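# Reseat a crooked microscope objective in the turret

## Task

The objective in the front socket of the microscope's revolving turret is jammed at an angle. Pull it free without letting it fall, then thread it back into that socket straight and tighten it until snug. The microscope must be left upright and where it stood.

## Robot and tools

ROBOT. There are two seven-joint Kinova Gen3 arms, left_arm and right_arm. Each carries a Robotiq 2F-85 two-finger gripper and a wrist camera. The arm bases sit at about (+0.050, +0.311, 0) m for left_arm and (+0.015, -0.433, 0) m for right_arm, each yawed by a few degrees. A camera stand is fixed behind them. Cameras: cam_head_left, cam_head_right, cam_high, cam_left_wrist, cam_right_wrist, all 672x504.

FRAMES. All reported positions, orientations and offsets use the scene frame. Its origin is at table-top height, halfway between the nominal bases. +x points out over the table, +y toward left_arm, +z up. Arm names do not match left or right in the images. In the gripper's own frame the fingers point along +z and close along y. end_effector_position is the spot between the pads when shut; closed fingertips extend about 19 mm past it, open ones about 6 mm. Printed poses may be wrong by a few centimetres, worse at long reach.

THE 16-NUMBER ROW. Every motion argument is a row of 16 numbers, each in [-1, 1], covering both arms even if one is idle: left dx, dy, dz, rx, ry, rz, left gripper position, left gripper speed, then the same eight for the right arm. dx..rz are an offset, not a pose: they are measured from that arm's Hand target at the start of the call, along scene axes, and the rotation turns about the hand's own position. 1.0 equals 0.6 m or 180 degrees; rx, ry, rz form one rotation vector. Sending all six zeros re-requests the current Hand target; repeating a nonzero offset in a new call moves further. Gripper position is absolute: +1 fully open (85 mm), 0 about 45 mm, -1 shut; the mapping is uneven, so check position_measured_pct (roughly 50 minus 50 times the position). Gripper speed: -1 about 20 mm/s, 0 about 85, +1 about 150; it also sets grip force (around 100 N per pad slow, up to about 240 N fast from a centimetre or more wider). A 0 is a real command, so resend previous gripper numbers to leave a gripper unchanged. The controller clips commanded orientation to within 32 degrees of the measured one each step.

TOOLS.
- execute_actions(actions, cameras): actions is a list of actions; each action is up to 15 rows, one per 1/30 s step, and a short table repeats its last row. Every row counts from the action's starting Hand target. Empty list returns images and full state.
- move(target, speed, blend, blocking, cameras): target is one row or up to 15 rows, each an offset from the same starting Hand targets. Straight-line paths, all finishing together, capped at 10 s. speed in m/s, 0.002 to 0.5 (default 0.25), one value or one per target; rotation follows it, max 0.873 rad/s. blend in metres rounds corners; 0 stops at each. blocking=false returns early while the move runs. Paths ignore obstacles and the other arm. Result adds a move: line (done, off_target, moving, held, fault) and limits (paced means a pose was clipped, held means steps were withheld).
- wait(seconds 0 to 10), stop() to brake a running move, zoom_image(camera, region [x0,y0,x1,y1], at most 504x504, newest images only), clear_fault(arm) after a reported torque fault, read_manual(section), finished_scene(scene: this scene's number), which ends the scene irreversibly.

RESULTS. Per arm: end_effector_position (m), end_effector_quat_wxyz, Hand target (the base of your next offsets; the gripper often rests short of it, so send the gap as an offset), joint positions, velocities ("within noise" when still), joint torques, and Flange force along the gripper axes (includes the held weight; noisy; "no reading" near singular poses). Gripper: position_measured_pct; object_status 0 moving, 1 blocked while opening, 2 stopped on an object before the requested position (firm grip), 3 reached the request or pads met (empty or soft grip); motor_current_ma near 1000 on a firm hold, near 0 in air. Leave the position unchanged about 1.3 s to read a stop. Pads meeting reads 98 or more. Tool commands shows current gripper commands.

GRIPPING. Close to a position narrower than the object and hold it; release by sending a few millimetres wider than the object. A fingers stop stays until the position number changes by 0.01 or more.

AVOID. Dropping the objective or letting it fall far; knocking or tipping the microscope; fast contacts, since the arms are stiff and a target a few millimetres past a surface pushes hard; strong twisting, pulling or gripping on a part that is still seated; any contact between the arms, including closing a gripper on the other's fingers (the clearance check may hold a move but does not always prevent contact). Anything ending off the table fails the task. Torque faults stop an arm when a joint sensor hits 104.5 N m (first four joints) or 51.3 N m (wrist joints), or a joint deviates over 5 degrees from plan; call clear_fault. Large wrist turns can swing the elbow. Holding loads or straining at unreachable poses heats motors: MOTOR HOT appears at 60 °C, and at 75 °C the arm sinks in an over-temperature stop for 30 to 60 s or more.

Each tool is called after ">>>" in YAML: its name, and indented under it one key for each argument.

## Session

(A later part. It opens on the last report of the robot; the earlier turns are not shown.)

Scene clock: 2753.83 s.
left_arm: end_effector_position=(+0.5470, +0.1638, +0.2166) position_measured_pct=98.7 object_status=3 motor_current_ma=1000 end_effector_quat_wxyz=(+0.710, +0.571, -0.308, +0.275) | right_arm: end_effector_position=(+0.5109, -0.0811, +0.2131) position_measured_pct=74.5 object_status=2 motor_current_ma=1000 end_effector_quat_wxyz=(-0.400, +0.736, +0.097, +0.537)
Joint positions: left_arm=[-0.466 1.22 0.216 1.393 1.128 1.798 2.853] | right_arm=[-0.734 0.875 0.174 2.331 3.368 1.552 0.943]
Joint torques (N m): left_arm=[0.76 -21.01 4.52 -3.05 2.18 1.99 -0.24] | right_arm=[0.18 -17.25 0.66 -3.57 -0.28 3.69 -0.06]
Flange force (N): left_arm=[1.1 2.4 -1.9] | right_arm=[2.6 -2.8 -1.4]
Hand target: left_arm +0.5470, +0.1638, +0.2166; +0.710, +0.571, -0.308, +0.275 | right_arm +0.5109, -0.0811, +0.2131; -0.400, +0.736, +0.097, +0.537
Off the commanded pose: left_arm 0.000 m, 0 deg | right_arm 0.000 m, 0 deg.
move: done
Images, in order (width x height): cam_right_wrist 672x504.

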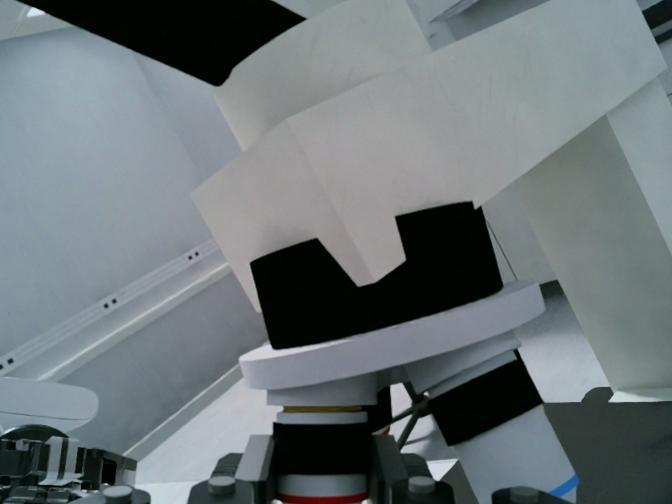

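>>> move:
  target:
    - [0,0,0,0,0,0,-1,0,0,0,0,0,0,0,-0.33,-1]
    - [0,0,0,0,0,0,-1,0,-0.0025,0.0063,0.0021,-0.08351,0.01350,-0.12383,-0.33,-1]
    - [0,0,0,0,0,0,-1,0,-0.0027,0.0142,0.0041,-0.17298,0.03133,-0.26370,-0.33,-1]
    - [0,0,0,0,0,0,-1,0,-0.0004,0.0235,0.0031,-0.26433,0.05395,-0.40226,-0.33,-1]
    - [0,0,0,0,0,0,-1,0,0.0015,0.0277,0.0027,-0.30975,0.06681,-0.47129,-0.33,-1]
  speed: 0.2
  blend: [0,0.002,0.002,0.002,0]

>>> move:
  target:
    - [0,0,0,0,0,0,-1,0,0,0,0,0,0,0,-0.6,-1]
    - [0,0,0,0,0,0,-1,0,-0.0004,0.0007,0.0004,0,0,0,-0.6,-1]
  speed: 0.05

>>> move:
  target:
    - [0,0,0,0,0,0,-1,0,-0.0017,-0.00445,0.00095,0.0437,-0.0116,0.0704,-0.6,-1]
    - [0,0,0,0,0,0,-1,0,-0.0040,-0.01425,0.0023,0.13295,-0.03342,0.21034,-0.6,-1]
    - [0,0,0,0,0,0,-1,0,-0.00355,-0.0226,0.0005,0.22405,-0.05048,0.34931,-0.6,-1]
    - [0,0,0,0,0,0,-1,0,-0.0008,-0.02845,-0.0027,0.30975,-0.06681,0.47129,-0.6,-1]
  speed: 0.18
  blend: 0.002

>>> move:
  target:
    - [0,0,0,0,0,0,-1,0,0,0,0,0,0,0,-0.33,-1]
    - [0,0,0,0,0,0,-1,0,-0.0026,0.00635,0.0020,-0.08351,0.01350,-0.12383,-0.33,-1]
    - [0,0,0,0,0,0,-1,0,-0.0028,0.0142,0.0040,-0.17298,0.03133,-0.26370,-0.33,-1]
    - [0,0,0,0,0,0,-1,0,-0.0005,0.0235,0.0030,-0.26433,0.05395,-0.40226,-0.33,-1]
    - [0,0,0,0,0,0,-1,0,0.0014,0.0277,0.0026,-0.30975,0.06681,-0.47129,-0.33,-1]
  speed: 0.2
  blend: [0,0.002,0.002,0.002,0]
  cameras: ["cam_right_wrist"]

>>> move:
  target:
    - [0,0,0,0,0,0,-1,0,0,0,0,0,0,0,-0.6,-1]
    - [0,0,0,0,0,0,-1,0,-0.0004,0.0007,0.0004,0,0,0,-0.6,-1]
  speed: 0.05

>>> move:
  target:
    - [0,0,0,0,0,0,-1,0,-0.0017,-0.0044,0.00095,0.0437,-0.0116,0.0704,-0.6,-1]
    - [0,0,0,0,0,0,-1,0,-0.0040,-0.0142,0.0023,0.13295,-0.03342,0.21034,-0.6,-1]
    - [0,0,0,0,0,0,-1,0,-0.0035,-0.0226,0.0006,0.22405,-0.05048,0.34931,-0.6,-1]
    - [0,0,0,0,0,0,-1,0,-0.0008,-0.0284,-0.0026,0.30975,-0.06681,0.47129,-0.6,-1]
  speed: 0.18
  blend: 0.002
  cameras: ["cam_right_wrist"]

>>> zoom_image:
  camera: "cam_right_wrist"
  region: [260, 350, 385, 440]

Scene clock: 2801.53 s.
left_arm: end_effector_position=(+0.5470, +0.1638, +0.2166) position_measured_pct=98.7 object_status=3 motor_current_ma=1000 end_effector_quat_wxyz=(+0.710, +0.571, -0.308, +0.275) | right_arm: end_effector_position=(+0.5118, -0.0645, +0.2147) position_measured_pct=66.7 object_status=3 motor_current_ma=0 end_effector_quat_wxyz=(+0.399, +0.744, -0.224, +0.487)
Joint positions: left_arm=[-0.466 1.22 0.216 1.393 1.128 1.798 2.853] | right_arm=[-1.264 1.33 0.301 0.626 0.901 1.876 3.078]
Joint torques (N m): left_arm=[0.78 -20.97 4.5 -3.05 2.21 2.02 -0.21] | right_arm=[0.15 -25.14 4.05 -7.6 2.61 1.76 -0.04]
Flange force (N): left_arm=[1.0 2.6 -1.8] | right_arm=[-2.5 12.2 6.7]
Hand target: left_arm +0.5470, +0.1638, +0.2166; +0.710, +0.571, -0.308, +0.275 | right_arm +0.5118, -0.0645, +0.2147; +0.399, +0.744, -0.224, +0.487
Off the commanded pose: left_arm 0.000 m, 0 deg | right_arm 0.000 m, 0 deg.
move: done

Scene clock: 2803.20 s.
left_arm: end_effector_position=(+0.5470, +0.1638, +0.2166) position_measured_pct=98.7 object_status=3 motor_current_ma=1000 end_effector_quat_wxyz=(+0.710, +0.571, -0.308, +0.275) | right_arm: end_effector_position=(+0.5116, -0.0641, +0.2150) position_measured_pct=74.5 object_status=2 motor_current_ma=1000 end_effector_quat_wxyz=(+0.399, +0.744, -0.223, +0.487)
Joint positions: left_arm=[-0.466 1.22 0.216 1.393 1.128 1.798 2.853] | right_arm=[-1.264 1.331 0.301 0.624 0.901 1.878 3.08]
Joint torques (N m): left_arm=[0.77 -20.94 4.48 -3.05 2.15 2.01 -0.26] | right_arm=[-0.03 -25.77 4.42 -7.98 3.01 1.66 -0.08]
Flange force (N): left_arm=[1.2 2.5 -1.8] | right_arm=[-3.7 12.7 7.3]
Hand target: left_arm +0.5470, +0.1638, +0.2166; +0.710, +0.571, -0.308, +0.275 | right_arm +0.5116, -0.0641, +0.2150; +0.399, +0.744, -0.223, +0.487
Off the commanded pose: left_arm 0.000 m, 0 deg | right_arm 0.000 m, 0 deg.
move: done

Scene clock: 2808.57 s.
left_arm: end_effector_position=(+0.5470, +0.1638, +0.2166) position_measured_pct=98.7 object_status=3 motor_current_ma=1000 end_effector_quat_wxyz=(+0.710, +0.571, -0.308, +0.275) | right_arm: end_effector_position=(+0.5111, -0.0811, +0.2134) position_measured_pct=74.5 object_status=2 motor_current_ma=1000 end_effector_quat_wxyz=(-0.400, +0.736, +0.097, +0.537)
Joint positions: left_arm=[-0.466 1.22 0.216 1.393 1.128 1.798 2.853] | right_arm=[-0.768 0.881 0.221 2.332 3.366 1.562 0.908]
Joint torques (N m): left_arm=[0.66 -20.97 4.55 -3.08 2.18 2.01 -0.27] | right_arm=[0.38 -17.25 1.14 -3.97 -0.55 3.64 -0.09]
Flange force (N): left_arm=[1.2 2.5 -1.7] | right_arm=[2.2 -3.4 -2.8]
Hand target: left_arm +0.5470, +0.1638, +0.2166; +0.710, +0.571, -0.308, +0.275 | right_arm +0.5111, -0.0811, +0.2134; -0.400, +0.736, +0.097, +0.537
Off the commanded pose: left_arm 0.000 m, 0 deg | right_arm 0.000 m, 0 deg.
move: done

Scene clock: 2814.27 s.
left_arm: end_effector_position=(+0.5470, +0.1638, +0.2166) position_measured_pct=98.7 object_status=3 motor_current_ma=1000 end_effector_quat_wxyz=(+0.710, +0.571, -0.308, +0.275) | right_arm: end_effector_position=(+0.5120, -0.0645, +0.2149) position_measured_pct=66.7 object_status=3 motor_current_ma=0 end_effector_quat_wxyz=(+0.399, +0.744, -0.223, +0.487)
Joint positions: left_arm=[-0.466 1.22 0.216 1.393 1.128 1.798 2.853] | right_arm=[-1.276 1.334 0.35 0.627 0.859 1.862 3.089]
Joint torques (N m): left_arm=[0.74 -21.05 4.49 -3.08 2.17 2.07 -0.26] | right_arm=[0.19 -25.12 4.27 -7.5 2.64 1.71 -0.05]
Flange force (N): left_arm=[1.0 2.4 -1.7] | right_arm=[-2.5 12.2 6.6]
Hand target: left_arm +0.5470, +0.1638, +0.2166; +0.710, +0.571, -0.308, +0.275 | right_arm +0.5120, -0.0645, +0.2149; +0.399, +0.744, -0.223, +0.487
Off the commanded pose: left_arm 0.000 m, 0 deg | right_arm 0.000 m, 0 deg.
move: done
Images, in order (width x height): cam_right_wrist 672x504.

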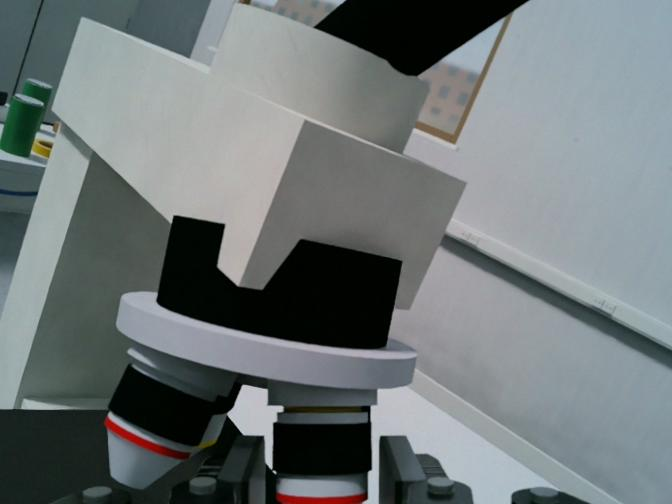

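Scene clock: 2815.93 s.
left_arm: end_effector_position=(+0.5470, +0.1638, +0.2166) position_measured_pct=98.7 object_status=3 motor_current_ma=1000 end_effector_quat_wxyz=(+0.710, +0.571, -0.308, +0.275) | right_arm: end_effector_position=(+0.5117, -0.0641, +0.2152) position_measured_pct=74.5 object_status=2 motor_current_ma=1000 end_effector_quat_wxyz=(+0.399, +0.744, -0.223, +0.487)
Joint positions: left_arm=[-0.466 1.22 0.216 1.393 1.128 1.798 2.853] | right_arm=[-1.276 1.335 0.35 0.625 0.86 1.864 3.09]
Joint torques (N m): left_arm=[0.75 -21.01 4.5 -2.96 2.19 2.04 -0.25] | right_arm=[-0.25 -25.8 4.69 -8 3.15 1.57 -0.05]
Flange force (N): left_arm=[1.3 2.1 -2.0] | right_arm=[-4.0 13.1 7.7]
Hand target: left_arm +0.5470, +0.1638, +0.2166; +0.710, +0.571, -0.308, +0.275 | right_arm +0.5117, -0.0641, +0.2152; +0.399, +0.744, -0.223, +0.487
Off the commanded pose: left_arm 0.000 m, 0 deg | right_arm 0.000 m, 0 deg.
move: done

Scene clock: 2821.30 s.
left_arm: end_effector_position=(+0.5470, +0.1638, +0.2166) position_measured_pct=98.7 object_status=3 motor_current_ma=1000 end_effector_quat_wxyz=(+0.710, +0.571, -0.308, +0.275) | right_arm: end_effector_position=(+0.5112, -0.0811, +0.2136) position_measured_pct=74.5 object_status=2 motor_current_ma=1000 end_effector_quat_wxyz=(-0.400, +0.736, +0.097, +0.537)
Joint positions: left_arm=[-0.466 1.22 0.216 1.393 1.128 1.798 2.853] | right_arm=[-0.803 0.889 0.268 2.333 3.363 1.573 0.871]
Joint torques (N m): left_arm=[0.85 -21.02 4.41 -3 2.21 2.01 -0.26] | right_arm=[0.4 -17.02 1.48 -4.01 -0.68 3.57 -0.12]
Flange force (N): left_arm=[1.2 2.2 -2.1] | right_arm=[2.5 -3.9 -3.2]
Hand target: left_arm +0.5470, +0.1638, +0.2166; +0.710, +0.571, -0.308, +0.275 | right_arm +0.5112, -0.0811, +0.2136; -0.400, +0.736, +0.097, +0.537
Off the commanded pose: left_arm 0.000 m, 0 deg | right_arm 0.000 m, 0 deg.
move: done
Images, in order (width x height): cam_right_wrist 672x504.

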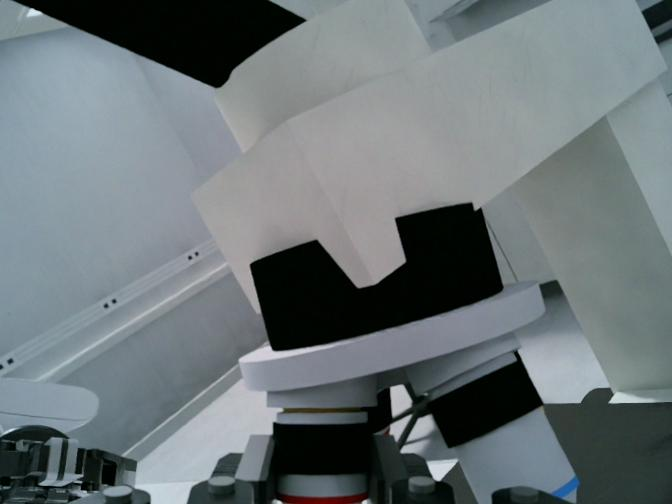

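Scaled by 4.032.

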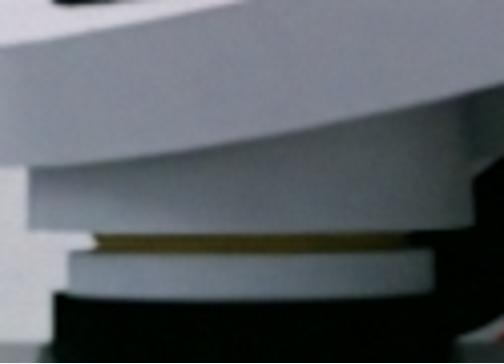

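>>> move:
  target:
    - [0,0,0,0,0,0,-1,0,0,0,0,0,0,0,-0.33,-1]
    - [0,0,0,0,0,0,-1,0,-0.0026,0.0063,0.0019,-0.08351,0.01350,-0.12383,-0.33,-1]
    - [0,0,0,0,0,0,-1,0,-0.0028,0.0141,0.0039,-0.17298,0.03133,-0.26370,-0.33,-1]
    - [0,0,0,0,0,0,-1,0,-0.0005,0.0235,0.0029,-0.26433,0.05395,-0.40226,-0.33,-1]
    - [0,0,0,0,0,0,-1,0,0.0014,0.0276,0.0025,-0.30975,0.06681,-0.47129,-0.33,-1]
  speed: 0.2
  blend: [0,0.002,0.002,0.002,0]

>>> move:
  target:
    - [0,0,0,0,0,0,-1,0,0,0,0,0,0,0,-0.6,-1]
    - [0,0,0,0,0,0,-1,0,-0.0004,0.0007,0.0004,0,0,0,-0.6,-1]
  speed: 0.05

>>> move:
  target:
    - [0,0,0,0,0,0,-1,0,-0.0017,-0.0044,0.00095,0.0437,-0.0116,0.0704,-0.6,-1]
    - [0,0,0,0,0,0,-1,0,-0.0040,-0.0142,0.0024,0.13295,-0.03342,0.21034,-0.6,-1]
    - [0,0,0,0,0,0,-1,0,-0.00355,-0.0226,0.0007,0.22405,-0.05048,0.34931,-0.6,-1]
    - [0,0,0,0,0,0,-1,0,-0.00095,-0.0284,-0.0024,0.30975,-0.06681,0.47129,-0.6,-1]
  speed: 0.18
  blend: 0.002

>>> move:
  target:
    - [0,0,0,0,0,0,-1,0,0,0,0,0,0,0,-0.33,-1]
    - [0,0,0,0,0,0,-1,0,-0.0025,0.0064,0.0017,-0.08351,0.01350,-0.12383,-0.33,-1]
    - [0,0,0,0,0,0,-1,0,-0.0027,0.0142,0.0037,-0.17298,0.03133,-0.26370,-0.33,-1]
    - [0,0,0,0,0,0,-1,0,-0.00035,0.0235,0.0027,-0.26433,0.05395,-0.40226,-0.33,-1]
    - [0,0,0,0,0,0,-1,0,0.00155,0.0277,0.0023,-0.30975,0.06681,-0.47129,-0.33,-1]
  speed: 0.2
  blend: [0,0.002,0.002,0.002,0]
  cameras: ["cam_right_wrist"]

>>> zoom_image:
  camera: "cam_right_wrist"
  region: [260, 350, 385, 440]

>>> move:
  target:
    - [0,0,0,0,0,0,-1,0,0,0,0,0,0,0,-0.6,-1]
    - [0,0,0,0,0,0,-1,0,-0.0004,0.0007,0.0004,0,0,0,-0.6,-1]
  speed: 0.05

>>> move:
  target:
    - [0,0,0,0,0,0,-1,0,-0.0017,-0.0044,0.00095,0.0437,-0.0116,0.0704,-0.6,-1]
    - [0,0,0,0,0,0,-1,0,-0.0040,-0.0143,0.0024,0.13295,-0.03342,0.21034,-0.6,-1]
    - [0,0,0,0,0,0,-1,0,-0.0035,-0.02265,0.0007,0.22405,-0.05048,0.34931,-0.6,-1]
    - [0,0,0,0,0,0,-1,0,-0.0009,-0.02845,-0.0023,0.30975,-0.06681,0.47129,-0.6,-1]
  speed: 0.18
  blend: 0.002
  cameras: ["cam_right_wrist"]

>>> zoom_image:
  camera: "cam_right_wrist"
  region: [260, 350, 385, 440]

Scene clock: 2878.67 s.
left_arm: end_effector_position=(+0.5470, +0.1638, +0.2166) position_measured_pct=98.7 object_status=3 motor_current_ma=1000 end_effector_quat_wxyz=(+0.710, +0.571, -0.308, +0.275) | right_arm: end_effector_position=(+0.5121, -0.0646, +0.2151) position_measured_pct=66.7 object_status=3 motor_current_ma=0 end_effector_quat_wxyz=(+0.399, +0.744, -0.224, +0.487)
Joint positions: left_arm=[-0.466 1.22 0.216 1.393 1.128 1.798 2.853] | right_arm=[-1.288 1.339 0.402 0.629 0.815 1.848 3.1]
Joint torques (N m): left_arm=[0.77 -20.91 4.41 -3.01 2.2 2.06 -0.25] | right_arm=[0.14 -24.96 4.52 -7.41 2.68 1.67 -0.05]
Flange force (N): left_arm=[1.3 2.4 -1.8] | right_arm=[-2.6 12.9 7.0]
Hand target: left_arm +0.5470, +0.1638, +0.2166; +0.710, +0.571, -0.308, +0.275 | right_arm +0.5121, -0.0646, +0.2151; +0.399, +0.744, -0.224, +0.487
Off the commanded pose: left_arm 0.000 m, 0 deg | right_arm 0.000 m, 0 deg.
move: done

Scene clock: 2880.33 s.
left_arm: end_effector_position=(+0.5470, +0.1638, +0.2166) position_measured_pct=98.7 object_status=3 motor_current_ma=1000 end_effector_quat_wxyz=(+0.710, +0.571, -0.308, +0.275) | right_arm: end_effector_position=(+0.5118, -0.0642, +0.2153) position_measured_pct=74.5 object_status=2 motor_current_ma=1000 end_effector_quat_wxyz=(+0.399, +0.744, -0.224, +0.487)
Joint positions: left_arm=[-0.466 1.22 0.216 1.393 1.128 1.798 2.853] | right_arm=[-1.289 1.34 0.402 0.626 0.815 1.85 3.101]
Joint torques (N m): left_arm=[0.8 -20.99 4.46 -2.99 2.17 2.01 -0.2] | right_arm=[-0.25 -25.74 4.86 -7.89 3.13 1.52 -0.07]
Flange force (N): left_arm=[1.1 2.3 -2.0] | right_arm=[-3.9 13.1 7.7]
Hand target: left_arm +0.5470, +0.1638, +0.2166; +0.710, +0.571, -0.308, +0.275 | right_arm +0.5118, -0.0642, +0.2153; +0.399, +0.744, -0.224, +0.487
Off the commanded pose: left_arm 0.000 m, 0 deg | right_arm 0.000 m, 0 deg.
move: done

Scene clock: 2885.70 s.
left_arm: end_effector_position=(+0.5470, +0.1638, +0.2166) position_measured_pct=98.7 object_status=3 motor_current_ma=1000 end_effector_quat_wxyz=(+0.710, +0.571, -0.308, +0.275) | right_arm: end_effector_position=(+0.5112, -0.0812, +0.2139) position_measured_pct=74.5 object_status=2 motor_current_ma=1000 end_effector_quat_wxyz=(-0.400, +0.736, +0.097, +0.537)
Joint positions: left_arm=[-0.466 1.22 0.216 1.393 1.128 1.798 2.853] | right_arm=[-0.839 0.898 0.318 2.334 3.361 1.584 0.833]
Joint torques (N m): left_arm=[0.78 -20.93 4.39 -3.08 2.25 2.06 -0.27] | right_arm=[0.27 -17.31 1.74 -3.39 -0.64 3.74 -0.12]
Flange force (N): left_arm=[1.1 2.7 -1.7] | right_arm=[2.2 -3.2 -0.8]
Hand target: left_arm +0.5470, +0.1638, +0.2166; +0.710, +0.571, -0.308, +0.275 | right_arm +0.5113, -0.0812, +0.2139; -0.400, +0.736, +0.097, +0.537
Off the commanded pose: left_arm 0.000 m, 0 deg | right_arm 0.000 m, 0 deg.
move: done

Scene clock: 2891.40 s.
left_arm: end_effector_position=(+0.5470, +0.1638, +0.2166) position_measured_pct=98.7 object_status=3 motor_current_ma=1000 end_effector_quat_wxyz=(+0.710, +0.571, -0.308, +0.275) | right_arm: end_effector_position=(+0.5122, -0.0646, +0.2153) position_measured_pct=66.7 object_status=3 motor_current_ma=0 end_effector_quat_wxyz=(+0.399, +0.744, -0.224, +0.487)
Joint positions: left_arm=[-0.466 1.22 0.216 1.393 1.128 1.798 2.853] | right_arm=[-1.301 1.345 0.457 0.629 0.769 1.833 3.113]
Joint torques (N m): left_arm=[0.74 -20.96 4.52 -3.05 2.17 2.01 -0.22] | right_arm=[0.05 -24.92 4.76 -7.24 2.67 1.63 -0.04]
Flange force (N): left_arm=[1.1 2.5 -1.8] | right_arm=[-2.5 12.6 6.9]
Hand target: left_arm +0.5470, +0.1638, +0.2166; +0.710, +0.571, -0.308, +0.275 | right_arm +0.5122, -0.0646, +0.2153; +0.399, +0.744, -0.224, +0.487
Off the commanded pose: left_arm 0.000 m, 0 deg | right_arm 0.000 m, 0 deg.
move: done
Images, in order (width x height): cam_right_wrist 672x504.

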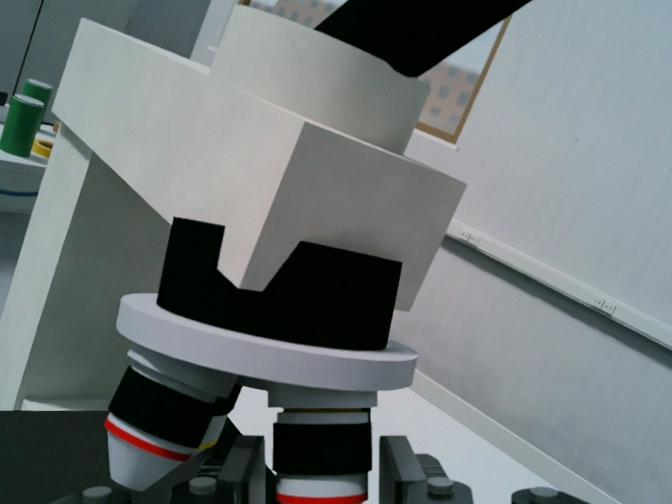

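Scaled by 4.032.

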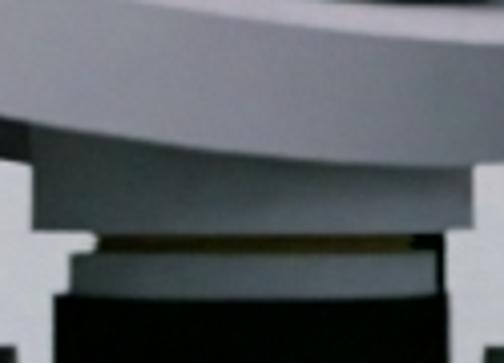

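Scene clock: 2893.07 s.
left_arm: end_effector_position=(+0.5470, +0.1638, +0.2166) position_measured_pct=98.7 object_status=3 motor_current_ma=1000 end_effector_quat_wxyz=(+0.710, +0.571, -0.308, +0.275) | right_arm: end_effector_position=(+0.5120, -0.0642, +0.2155) position_measured_pct=74.5 object_status=2 motor_current_ma=1000 end_effector_quat_wxyz=(+0.399, +0.744, -0.224, +0.487)
Joint positions: left_arm=[-0.466 1.22 0.216 1.393 1.128 1.798 2.853] | right_arm=[-1.301 1.346 0.457 0.627 0.769 1.835 3.114]
Joint torques (N m): left_arm=[0.73 -20.96 4.57 -3.03 2.25 2.01 -0.25] | right_arm=[-0.36 -25.66 5.1 -7.79 3.19 1.38 -0.06]
Flange force (N): left_arm=[1.1 2.4 -1.9] | right_arm=[-3.9 13.1 7.8]
Hand target: left_arm +0.5470, +0.1638, +0.2166; +0.710, +0.571, -0.308, +0.275 | right_arm +0.5120, -0.0642, +0.2155; +0.399, +0.744, -0.224, +0.487
Off the commanded pose: left_arm 0.000 m, 0 deg | right_arm 0.000 m, 0 deg.
move: done

Scene clock: 2898.43 s.
left_arm: end_effector_position=(+0.5470, +0.1638, +0.2166) position_measured_pct=98.7 object_status=3 motor_current_ma=1000 end_effector_quat_wxyz=(+0.710, +0.571, -0.308, +0.275) | right_arm: end_effector_position=(+0.5114, -0.0812, +0.2141) position_measured_pct=74.5 object_status=2 motor_current_ma=1000 end_effector_quat_wxyz=(-0.400, +0.736, +0.097, +0.537)
Joint positions: left_arm=[-0.466 1.22 0.216 1.393 1.128 1.798 2.853] | right_arm=[-0.876 0.91 0.371 2.335 3.358 1.595 0.791]
Joint torques (N m): left_arm=[0.78 -20.92 4.51 -2.95 2.2 2.07 -0.32] | right_arm=[0.57 -17.09 2.36 -3.47 -0.91 3.58 -0.18]
Flange force (N): left_arm=[1.5 2.2 -2.0] | right_arm=[1.9 -4.1 -1.5]
Hand target: left_arm +0.5470, +0.1638, +0.2166; +0.710, +0.571, -0.308, +0.275 | right_arm +0.5114, -0.0812, +0.2141; -0.400, +0.736, +0.097, +0.537
Off the commanded pose: left_arm 0.000 m, 0 deg | right_arm 0.000 m, 0 deg.
move: done
Images, in order (width x height): cam_right_wrist 672x504.

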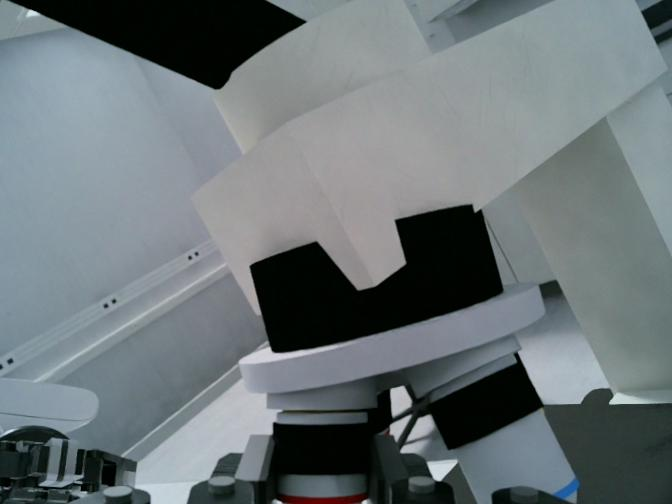

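Scaled by 4.032.

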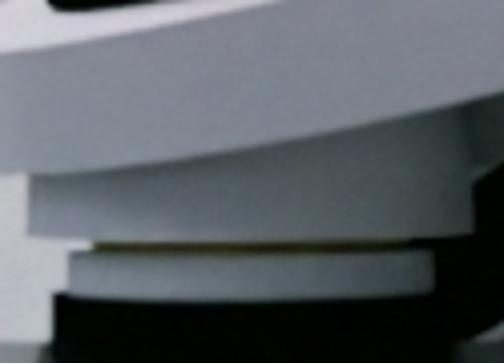

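>>> move:
  target:
    - [0,0,0,0,0,0,-1,0,0,0,0,0,0,0,-0.33,-1]
    - [0,0,0,0,0,0,-1,0,-0.0025,0.0064,0.0016,-0.08351,0.01350,-0.12383,-0.33,-1]
    - [0,0,0,0,0,0,-1,0,-0.0027,0.0142,0.0036,-0.17298,0.03133,-0.26370,-0.33,-1]
    - [0,0,0,0,0,0,-1,0,-0.0004,0.02355,0.0026,-0.26433,0.05395,-0.40226,-0.33,-1]
    - [0,0,0,0,0,0,-1,0,0.0015,0.0277,0.0022,-0.30975,0.06681,-0.47129,-0.33,-1]
  speed: 0.2
  blend: [0,0.002,0.002,0.002,0]

>>> move:
  target:
    - [0,0,0,0,0,0,-1,0,0,0,0,0,0,0,-0.6,-1]
    - [0,0,0,0,0,0,-1,0,-0.0004,0.0007,0.0004,0,0,0,-0.6,-1]
  speed: 0.05

>>> move:
  target:
    - [0,0,0,0,0,0,-1,0,-0.0017,-0.0044,0.00095,0.0437,-0.0116,0.0704,-0.6,-1]
    - [0,0,0,0,0,0,-1,0,-0.0040,-0.01425,0.0024,0.13295,-0.03342,0.21034,-0.6,-1]
    - [0,0,0,0,0,0,-1,0,-0.0035,-0.02265,0.0007,0.22405,-0.05048,0.34931,-0.6,-1]
    - [0,0,0,0,0,0,-1,0,-0.00095,-0.0284,-0.0022,0.30975,-0.06681,0.47129,-0.6,-1]
  speed: 0.18
  blend: 0.002

>>> move:
  target:
    - [0,0,0,0,0,0,-1,0,0,0,0,0,0,0,-0.33,-1]
    - [0,0,0,0,0,0,-1,0,-0.0025,0.00635,0.0015,-0.08351,0.01350,-0.12383,-0.33,-1]
    - [0,0,0,0,0,0,-1,0,-0.0027,0.0142,0.0035,-0.17298,0.03133,-0.26370,-0.33,-1]
    - [0,0,0,0,0,0,-1,0,-0.00035,0.0235,0.0025,-0.26433,0.05395,-0.40226,-0.33,-1]
    - [0,0,0,0,0,0,-1,0,0.00155,0.0277,0.0021,-0.30975,0.06681,-0.47129,-0.33,-1]
  speed: 0.2
  blend: [0,0.002,0.002,0.002,0]
  cameras: ["cam_right_wrist"]

>>> zoom_image:
  camera: "cam_right_wrist"
  region: [260, 350, 385, 440]

>>> move:
  target:
    - [0,0,0,0,0,0,-1,0,0,0,0,0,0,0,-0.6,-1]
    - [0,0,0,0,0,0,-1,0,-0.0004,0.0007,0.0004,0,0,0,-0.6,-1]
  speed: 0.05

>>> move:
  target:
    - [0,0,0,0,0,0,-1,0,-0.0017,-0.0044,0.00095,0.0437,-0.0116,0.0704,-0.6,-1]
    - [0,0,0,0,0,0,-1,0,-0.0040,-0.0143,0.0024,0.13295,-0.03342,0.21034,-0.6,-1]
    - [0,0,0,0,0,0,-1,0,-0.0035,-0.0227,0.0008,0.22405,-0.05048,0.34931,-0.6,-1]
    - [0,0,0,0,0,0,-1,0,-0.0009,-0.0284,-0.0022,0.30975,-0.06681,0.47129,-0.6,-1]
  speed: 0.18
  blend: 0.002
  cameras: ["cam_right_wrist"]

>>> zoom_image:
  camera: "cam_right_wrist"
  region: [260, 350, 385, 440]

>>> zoom_image:
  camera: "cam_right_wrist"
  region: [264, 396, 296, 420]

Scene clock: 2946.53 s.
left_arm: end_effector_position=(+0.5470, +0.1638, +0.2166) position_measured_pct=98.7 object_status=3 motor_current_ma=1000 end_effector_quat_wxyz=(+0.710, +0.571, -0.308, +0.275) | right_arm: end_effector_position=(+0.5123, -0.0646, +0.2155) position_measured_pct=66.7 object_status=3 motor_current_ma=0 end_effector_quat_wxyz=(+0.399, +0.744, -0.223, +0.487)
Joint positions: left_arm=[-0.466 1.22 0.216 1.393 1.128 1.798 2.853] | right_arm=[-1.315 1.353 0.516 0.631 0.718 1.818 3.128]
Joint torques (N m): left_arm=[0.77 -21 4.43 -2.96 2.16 2.08 -0.2] | right_arm=[0.16 -24.86 5.02 -7.04 2.7 1.59 -0.04]
Flange force (N): left_arm=[1.2 2.2 -1.9] | right_arm=[-2.5 12.7 6.9]
Hand target: left_arm +0.5470, +0.1638, +0.2166; +0.710, +0.571, -0.308, +0.275 | right_arm +0.5123, -0.0646, +0.2155; +0.399, +0.744, -0.223, +0.487
Off the commanded pose: left_arm 0.000 m, 0 deg | right_arm 0.000 m, 0 deg.
move: done

Scene clock: 2948.20 s.
left_arm: end_effector_position=(+0.5470, +0.1638, +0.2166) position_measured_pct=98.7 object_status=3 motor_current_ma=1000 end_effector_quat_wxyz=(+0.710, +0.571, -0.308, +0.275) | right_arm: end_effector_position=(+0.5121, -0.0642, +0.2157) position_measured_pct=74.5 object_status=2 motor_current_ma=1000 end_effector_quat_wxyz=(+0.399, +0.744, -0.223, +0.487)
Joint positions: left_arm=[-0.466 1.22 0.216 1.393 1.128 1.798 2.853] | right_arm=[-1.315 1.353 0.516 0.628 0.718 1.82 3.129]
Joint torques (N m): left_arm=[0.76 -20.89 4.48 -3.01 2.14 2.05 -0.21] | right_arm=[-0.37 -25.56 5.35 -7.75 3.2 1.24 -0.01]
Flange force (N): left_arm=[1.2 2.5 -1.7] | right_arm=[-4.2 14.2 8.2]
Hand target: left_arm +0.5470, +0.1638, +0.2166; +0.710, +0.571, -0.308, +0.275 | right_arm +0.5121, -0.0642, +0.2157; +0.399, +0.744, -0.223, +0.487
Off the commanded pose: left_arm 0.000 m, 0 deg | right_arm 0.000 m, 0 deg.
move: done

Scene clock: 2953.57 s.
left_arm: end_effector_position=(+0.5470, +0.1638, +0.2166) position_measured_pct=98.7 object_status=3 motor_current_ma=1000 end_effector_quat_wxyz=(+0.710, +0.571, -0.308, +0.275) | right_arm: end_effector_position=(+0.5115, -0.0812, +0.2144) position_measured_pct=74.5 object_status=2 motor_current_ma=1000 end_effector_quat_wxyz=(-0.400, +0.736, +0.097, +0.537)
Joint positions: left_arm=[-0.466 1.22 0.216 1.393 1.128 1.798 2.853] | right_arm=[-0.915 0.924 0.426 2.337 3.353 1.607 0.747]
Joint torques (N m): left_arm=[0.79 -20.94 4.52 -3 2.18 2.04 -0.18] | right_arm=[0.52 -17.04 2.65 -3.35 -1.04 3.45 -0.19]
Flange force (N): left_arm=[1.0 2.5 -1.9] | right_arm=[1.8 -3.8 -1.7]
Hand target: left_arm +0.5470, +0.1638, +0.2166; +0.710, +0.571, -0.308, +0.275 | right_arm +0.5115, -0.0812, +0.2144; -0.400, +0.736, +0.097, +0.537
Off the commanded pose: left_arm 0.000 m, 0 deg | right_arm 0.000 m, 0 deg.
move: done

Scene clock: 2959.27 s.
left_arm: end_effector_position=(+0.5470, +0.1638, +0.2166) position_measured_pct=98.7 object_status=3 motor_current_ma=1000 end_effector_quat_wxyz=(+0.710, +0.571, -0.308, +0.275) | right_arm: end_effector_position=(+0.5124, -0.0646, +0.2157) position_measured_pct=66.7 object_status=3 motor_current_ma=0 end_effector_quat_wxyz=(+0.399, +0.744, -0.224, +0.487)
Joint positions: left_arm=[-0.466 1.22 0.216 1.393 1.128 1.798 2.853] | right_arm=[-1.328 1.362 0.578 0.631 0.665 1.803 3.144]
Joint torques (N m): left_arm=[0.74 -20.86 4.59 -2.99 2.2 2 -0.26] | right_arm=[0.18 -24.8 5.29 -6.75 2.76 1.56 -0.08]
Flange force (N): left_arm=[1.3 2.5 -1.9] | right_arm=[-2.4 12.2 6.6]
Hand target: left_arm +0.5470, +0.1638, +0.2166; +0.710, +0.571, -0.308, +0.275 | right_arm +0.5124, -0.0646, +0.2156; +0.399, +0.744, -0.224, +0.487
Off the commanded pose: left_arm 0.000 m, 0 deg | right_arm 0.000 m, 0 deg.
move: done
Images, in order (width x height): cam_right_wrist 672x504.

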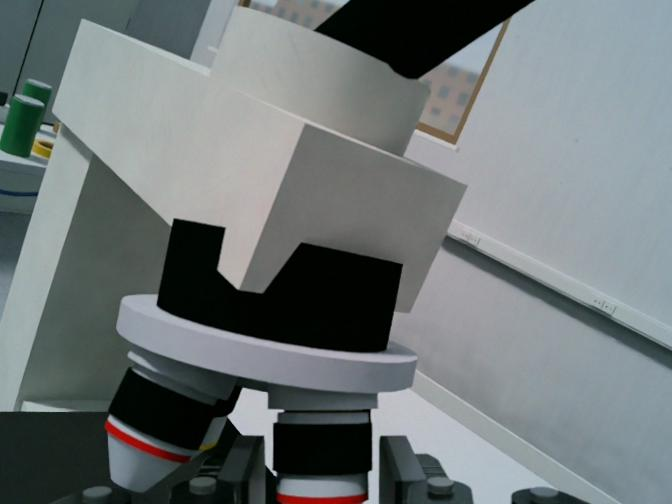

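Scaled by 4.032.

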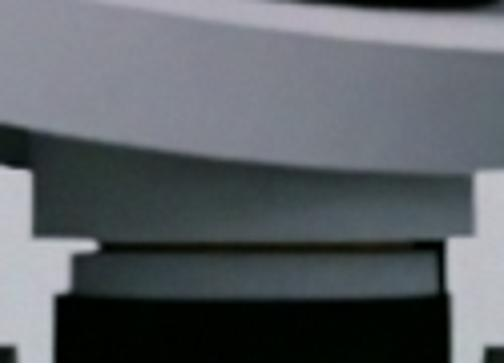

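Scene clock: 2960.93 s.
left_arm: end_effector_position=(+0.5470, +0.1638, +0.2166) position_measured_pct=98.7 object_status=3 motor_current_ma=1000 end_effector_quat_wxyz=(+0.710, +0.571, -0.308, +0.275) | right_arm: end_effector_position=(+0.5122, -0.0642, +0.2159) position_measured_pct=74.5 object_status=2 motor_current_ma=1000 end_effector_quat_wxyz=(+0.399, +0.744, -0.223, +0.487)
Joint positions: left_arm=[-0.466 1.22 0.216 1.393 1.128 1.798 2.853] | right_arm=[-1.328 1.362 0.578 0.629 0.665 1.804 3.146]
Joint torques (N m): left_arm=[0.68 -20.94 4.48 -3.02 2.15 2.04 -0.29] | right_arm=[-0.33 -25.47 5.62 -7.58 3.21 1.08 -0.03]
Flange force (N): left_arm=[1.4 2.3 -1.7] | right_arm=[-4.2 14.3 8.0]
Hand target: left_arm +0.5470, +0.1638, +0.2166; +0.710, +0.571, -0.308, +0.275 | right_arm +0.5122, -0.0642, +0.2159; +0.399, +0.744, -0.223, +0.487
Off the commanded pose: left_arm 0.000 m, 0 deg | right_arm 0.000 m, 0 deg.
move: done

Scene clock: 2966.30 s.
left_arm: end_effector_position=(+0.5470, +0.1638, +0.2166) position_measured_pct=98.7 object_status=3 motor_current_ma=1000 end_effector_quat_wxyz=(+0.710, +0.571, -0.308, +0.275) | right_arm: end_effector_position=(+0.5116, -0.0812, +0.2146) position_measured_pct=74.5 object_status=2 motor_current_ma=1000 end_effector_quat_wxyz=(-0.400, +0.736, +0.097, +0.537)
Joint positions: left_arm=[-0.466 1.22 0.216 1.393 1.128 1.798 2.853] | right_arm=[-0.952 0.941 0.48 2.338 3.349 1.62 0.701]
Joint torques (N m): left_arm=[0.77 -20.97 4.54 -3.08 2.2 2.04 -0.21] | right_arm=[2.86 -16.2 4.42 -3.57 -2.22 2.54 -0.23]
Flange force (N): left_arm=[0.9 2.6 -1.8] | right_arm=[0.7 -8.4 -4.5]
Hand target: left_arm +0.5470, +0.1638, +0.2166; +0.710, +0.571, -0.308, +0.275 | right_arm +0.5117, -0.0812, +0.2146; -0.400, +0.736, +0.097, +0.537
Off the commanded pose: left_arm 0.000 m, 0 deg | right_arm 0.000 m, 0 deg.
move: done
Images, in order (width x height): cam_right_wrist 672x504.

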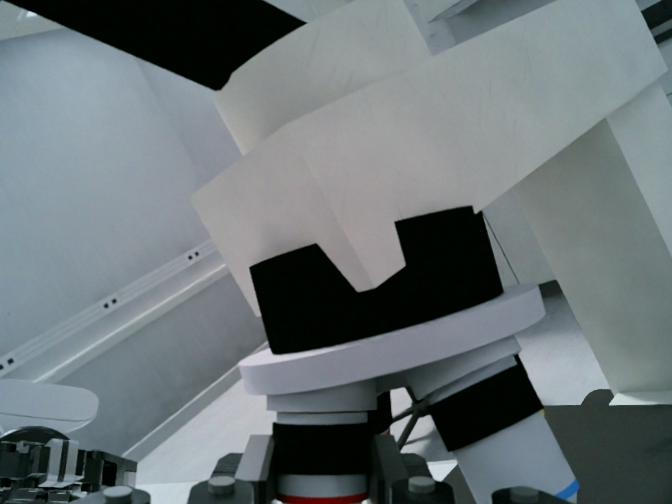

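Scaled by 4.032.

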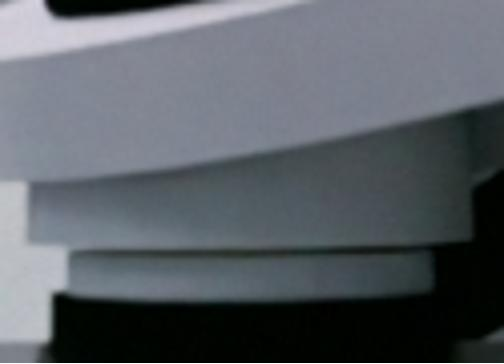

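Scaled by 15.750.

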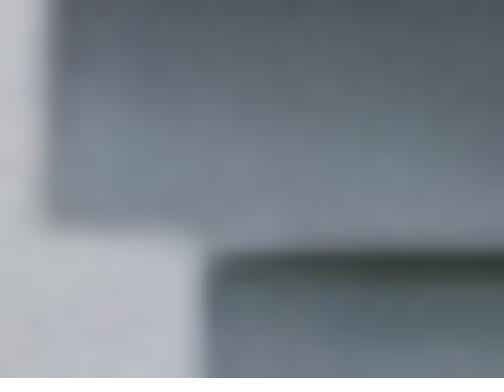

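>>> zoom_image:
  camera: "cam_right_wrist"
  region: [405, 335, 535, 425]

>>> zoom_image:
  camera: "cam_right_wrist"
  region: [346, 396, 378, 420]

>>> zoom_image:
  camera: "cam_right_wrist"
  region: [306, 396, 338, 420]

Scaled by 3.877.

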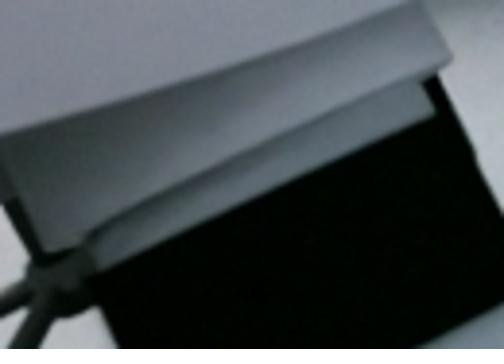

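Scaled by 15.750.

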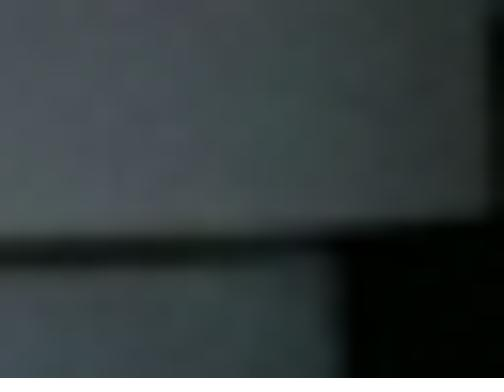

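Scaled by 15.750.

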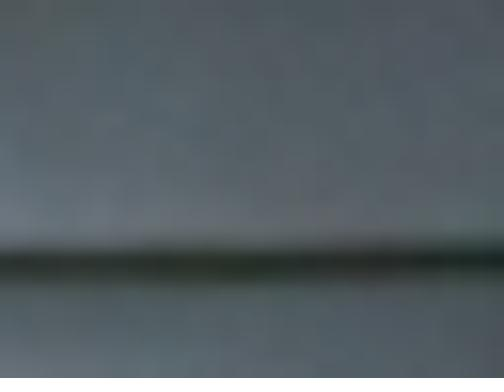

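>>> move:
  target: [0,0,0,0,0,0,-1,0,-0.0004,0.0001,0.0003,0,0,0,-0.6,-1]
  speed: 0.05
  cameras: ["cam_left_wrist"]

Scene clock: 3007.17 s.
left_arm: end_effector_position=(+0.5470, +0.1638, +0.2166) position_measured_pct=98.7 object_status=3 motor_current_ma=1000 end_effector_quat_wxyz=(+0.710, +0.571, -0.308, +0.275) | right_arm: end_effector_position=(+0.5114, -0.0812, +0.2147) position_measured_pct=74.5 object_status=2 motor_current_ma=1000 end_effector_quat_wxyz=(-0.400, +0.736, +0.097, +0.537)
Joint positions: left_arm=[-0.466 1.22 0.216 1.393 1.128 1.798 2.853] | right_arm=[-0.953 0.94 0.48 2.338 3.348 1.62 0.701]
Joint torques (N m): left_arm=[0.77 -20.96 4.53 -3.1 2.21 2.02 -0.28] | right_arm=[1.66 -17.88 4.01 -3.38 -1.86 3.59 -0.17]
Flange force (N): left_arm=[1.1 2.6 -1.8] | right_arm=[-0.7 -4.6 -1.0]
Hand target: left_arm +0.5470, +0.1638, +0.2166; +0.710, +0.571, -0.308, +0.275 | right_arm +0.5114, -0.0812, +0.2147; -0.400, +0.736, +0.097, +0.537
Off the commanded pose: left_arm 0.000 m, 0 deg | right_arm 0.000 m, 0 deg.
move: done
Images, in order (width x height): cam_left_wrist 672x504.

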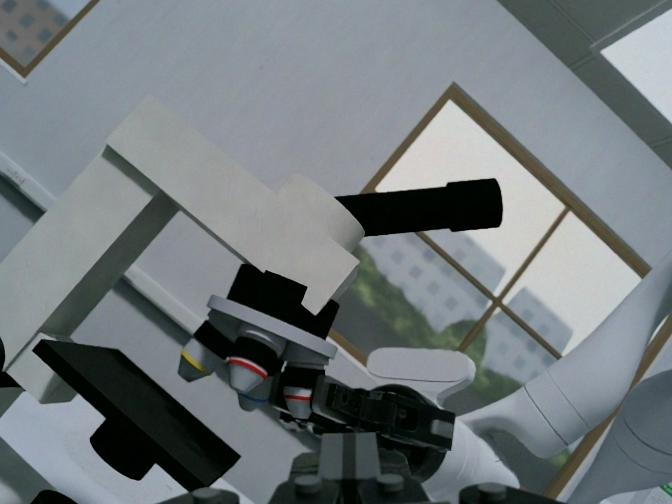

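>>> move:
  target:
    - [0,0,0,0,0,0,-1,0,0,0,0,0,0,0,-0.33,-1]
  speed: 0.2

>>> move:
  target:
    - [0,0,0,0,0,0,-1,0,-0.0021,0.0062,0.0012,-0.08351,0.01350,-0.12383,-0.33,-1]
    - [0,0,0,0,0,0,-1,0,-0.0023,0.0140,0.0032,-0.17298,0.03133,-0.26370,-0.33,-1]
    - [0,0,0,0,0,0,-1,0,0.0,0.0234,0.0022,-0.26433,0.05395,-0.40226,-0.33,-1]
    - [0,0,0,0,0,0,-1,0,0.0018,0.0274,0.0019,-0.30975,0.06681,-0.47129,-0.33,-1]
  speed: 0.2
  blend: [0.002,0.002,0.002,0]
  cameras: ["cam_right_wrist"]

>>> zoom_image:
  camera: "cam_right_wrist"
  region: [260, 350, 385, 440]

>>> move:
  target:
    - [0,0,0,0,0,0,-1,0,0,0,0,0,0,0,-0.6,-1]
    - [0,0,0,0,0,0,-1,0,-0.0003,0.0005,0.0003,0,0,0,-0.6,-1]
  speed: 0.05

Scene clock: 3031.33 s.
left_arm: end_effector_position=(+0.5470, +0.1638, +0.2166) position_measured_pct=98.7 object_status=3 motor_current_ma=1000 end_effector_quat_wxyz=(+0.710, +0.571, -0.308, +0.275) | right_arm: end_effector_position=(+0.5114, -0.0812, +0.2149) position_measured_pct=66.7 object_status=0 motor_current_ma=0 end_effector_quat_wxyz=(-0.400, +0.736, +0.097, +0.537)
Joint positions: left_arm=[-0.466 1.22 0.216 1.393 1.128 1.798 2.853] | right_arm=[-0.953 0.94 0.48 2.338 3.348 1.62 0.701]
Joint torques (N m): left_arm=[0.79 -20.88 4.45 -2.93 2.2 2.04 -0.26] | right_arm=[0.11 -16.34 2.77 -2.8 -0.89 3.26 -0.01]
Flange force (N): left_arm=[1.4 2.3 -2.0] | right_arm=[3.3 -3.8 -0.6]
Hand target: left_arm +0.5470, +0.1638, +0.2166; +0.710, +0.571, -0.308, +0.275 | right_arm +0.5114, -0.0812, +0.2147; -0.400, +0.736, +0.097, +0.537
Off the commanded pose: left_arm 0.000 m, 0 deg | right_arm 0.000 m, 0 deg.
move: done

Scene clock: 3036.40 s.
left_arm: end_effector_position=(+0.5470, +0.1638, +0.2166) position_measured_pct=98.7 object_status=3 motor_current_ma=1000 end_effector_quat_wxyz=(+0.710, +0.571, -0.308, +0.275) | right_arm: end_effector_position=(+0.5125, -0.0647, +0.2159) position_measured_pct=66.7 object_status=3 motor_current_ma=0 end_effector_quat_wxyz=(+0.399, +0.744, -0.223, +0.487)
Joint positions: left_arm=[-0.466 1.22 0.216 1.393 1.128 1.798 2.853] | right_arm=[-1.341 1.37 0.638 0.633 0.613 1.788 3.161]
Joint torques (N m): left_arm=[0.8 -21 4.52 -3.08 2.16 2.01 -0.3] | right_arm=[0.11 -24.73 5.53 -6.63 2.74 1.53 -0.06]
Flange force (N): left_arm=[1.2 2.5 -1.9] | right_arm=[-2.6 13.1 7.2]
Hand target: left_arm +0.5470, +0.1638, +0.2166; +0.710, +0.571, -0.308, +0.275 | right_arm +0.5125, -0.0647, +0.2159; +0.399, +0.744, -0.223, +0.487
Off the commanded pose: left_arm 0.000 m, 0 deg | right_arm 0.000 m, 0 deg.
move: done
Images, in order (width x height): cam_right_wrist 672x504.

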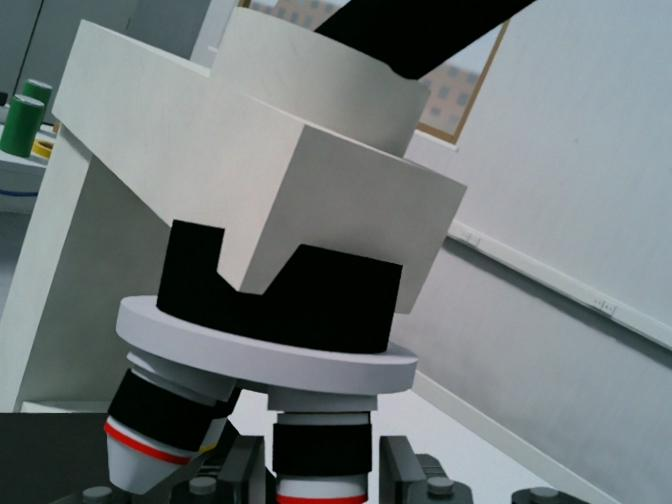

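Scaled by 4.032.

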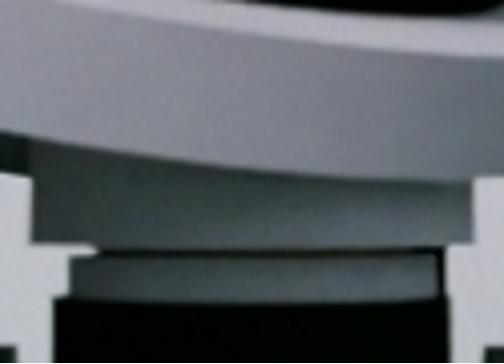

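Scene clock: 3038.07 s.
left_arm: end_effector_position=(+0.5470, +0.1638, +0.2166) position_measured_pct=98.7 object_status=3 motor_current_ma=1000 end_effector_quat_wxyz=(+0.710, +0.571, -0.308, +0.275) | right_arm: end_effector_position=(+0.5123, -0.0644, +0.2161) position_measured_pct=74.5 object_status=2 motor_current_ma=1000 end_effector_quat_wxyz=(+0.399, +0.744, -0.224, +0.487)
Joint positions: left_arm=[-0.466 1.22 0.216 1.393 1.128 1.798 2.853] | right_arm=[-1.341 1.371 0.638 0.632 0.613 1.79 3.161]
Joint torques (N m): left_arm=[0.74 -20.97 4.44 -3.06 2.22 2.06 -0.22] | right_arm=[0.12 -25.18 5.84 -6.87 3.03 1.38 -0.04]
Flange force (N): left_arm=[1.0 2.5 -1.7] | right_arm=[-3.6 13.2 7.2]
Hand target: left_arm +0.5470, +0.1638, +0.2166; +0.710, +0.571, -0.308, +0.275 | right_arm +0.5123, -0.0644, +0.2161; +0.399, +0.744, -0.223, +0.487
Off the commanded pose: left_arm 0.000 m, 0 deg | right_arm 0.000 m, 0 deg.
move: done

>>> move:
  target:
    - [0,0,0,0,0,0,-1,0,-0.0017,-0.0044,0.00097,0.0437,-0.0116,0.0704,-0.6,-1]
    - [0,0,0,0,0,0,-1,0,-0.0038,-0.0141,0.0024,0.13295,-0.03342,0.21034,-0.6,-1]
    - [0,0,0,0,0,0,-1,0,-0.0036,-0.02225,0.00077,0.22405,-0.05048,0.34931,-0.6,-1]
    - [0,0,0,0,0,0,-1,0,-0.0015,-0.0277,-0.0021,0.30975,-0.06681,0.47129,-0.6,-1]
  speed: 0.15
  blend: 0.002
  cameras: ["cam_right_wrist"]

>>> zoom_image:
  camera: "cam_right_wrist"
  region: [260, 350, 385, 440]

>>> zoom_image:
  camera: "cam_right_wrist"
  region: [306, 396, 338, 420]

Scene clock: 3053.97 s.
left_arm: end_effector_position=(+0.5470, +0.1638, +0.2166) position_measured_pct=98.7 object_status=3 motor_current_ma=1000 end_effector_quat_wxyz=(+0.710, +0.571, -0.308, +0.275) | right_arm: end_effector_position=(+0.5114, -0.0810, +0.2148) position_measured_pct=74.5 object_status=2 motor_current_ma=1000 end_effector_quat_wxyz=(-0.400, +0.736, +0.097, +0.537)
Joint positions: left_arm=[-0.466 1.22 0.216 1.393 1.128 1.798 2.853] | right_arm=[-0.981 0.954 0.52 2.339 3.344 1.629 0.667]
Joint torques (N m): left_arm=[0.8 -20.96 4.53 -3.02 2.18 2.05 -0.24] | right_arm=[4.6 -15.59 5.66 -3.73 -3.09 1.82 -0.22]
Flange force (N): left_arm=[1.1 2.4 -1.9] | right_arm=[-0.1 -11.8 -6.7]
Hand target: left_arm +0.5470, +0.1638, +0.2166; +0.710, +0.571, -0.308, +0.275 | right_arm +0.5114, -0.0810, +0.2148; -0.400, +0.736, +0.097, +0.537
Off the commanded pose: left_arm 0.000 m, 0 deg | right_arm 0.000 m, 0 deg.
move: done
Images, in order (width x height): cam_right_wrist 672x504.

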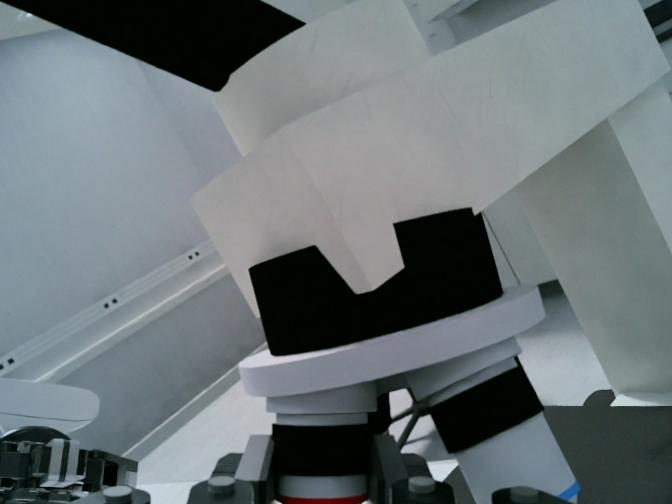

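Scaled by 4.032.

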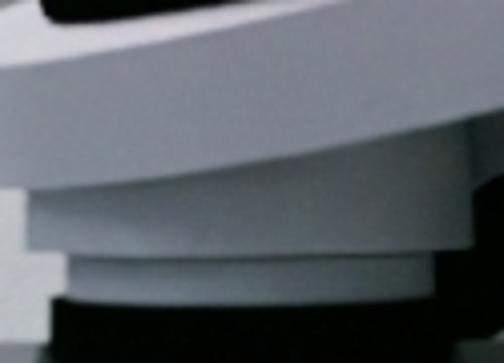

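Scaled by 15.750.

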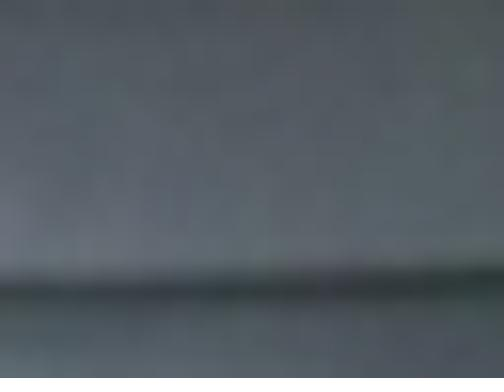

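>>> move:
  target: [0,0,0,0,0,0,-1,0,-0.0011,0.0002,0.00025,0,0,0,-0.6,-1]
  speed: 0.05
  cameras: ["cam_right_wrist","cam_left_wrist"]

>>> zoom_image:
  camera: "cam_right_wrist"
  region: [260, 350, 385, 440]

>>> zoom_image:
  camera: "cam_left_wrist"
  region: [280, 350, 340, 395]

Scene clock: 3113.30 s.
left_arm: end_effector_position=(+0.5470, +0.1638, +0.2166) position_measured_pct=98.7 object_status=3 motor_current_ma=1000 end_effector_quat_wxyz=(+0.710, +0.571, -0.308, +0.275) | right_arm: end_effector_position=(+0.5108, -0.0810, +0.2149) position_measured_pct=74.5 object_status=2 motor_current_ma=1000 end_effector_quat_wxyz=(-0.400, +0.736, +0.097, +0.537)
Joint positions: left_arm=[-0.466 1.22 0.216 1.393 1.128 1.798 2.853] | right_arm=[-0.982 0.954 0.52 2.341 3.343 1.63 0.667]
Joint torques (N m): left_arm=[0.81 -20.96 4.48 -2.97 2.11 2.06 -0.22] | right_arm=[1.74 -16.66 3.98 -1.6 -1.65 3.12 -0.21]
Flange force (N): left_arm=[1.3 2.3 -1.9] | right_arm=[1.6 -5.2 3.0]
Hand target: left_arm +0.5470, +0.1638, +0.2166; +0.710, +0.571, -0.308, +0.275 | right_arm +0.5108, -0.0809, +0.2150; -0.400, +0.736, +0.097, +0.537
Off the commanded pose: left_arm 0.000 m, 0 deg | right_arm 0.000 m, 0 deg.
move: done
Images, in order (width x height): cam_left_wrist 672x504, cam_right_wrist 672x504.

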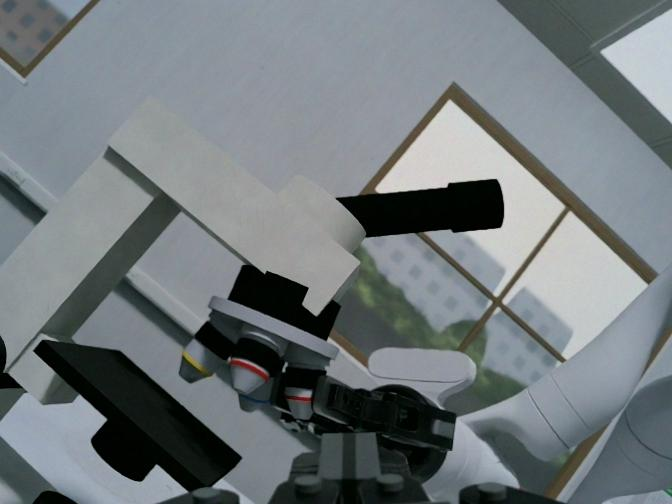

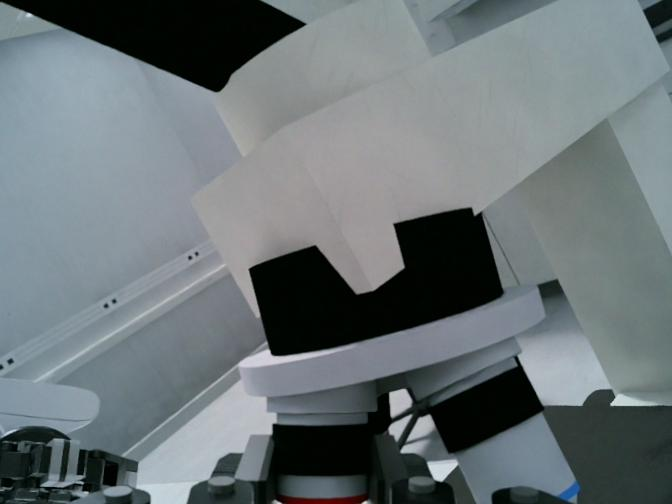

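Scaled by 4.032.

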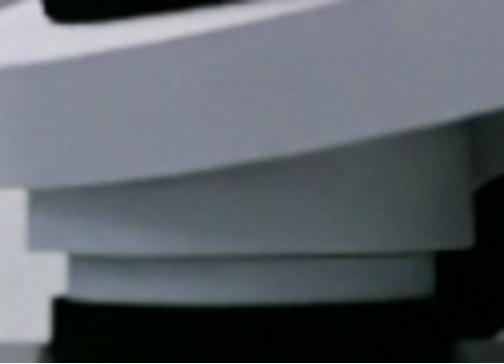

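Scaled by 8.400.

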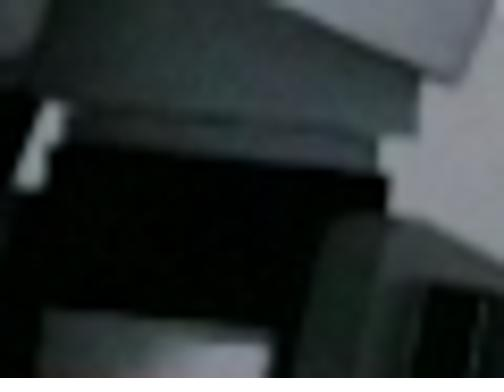

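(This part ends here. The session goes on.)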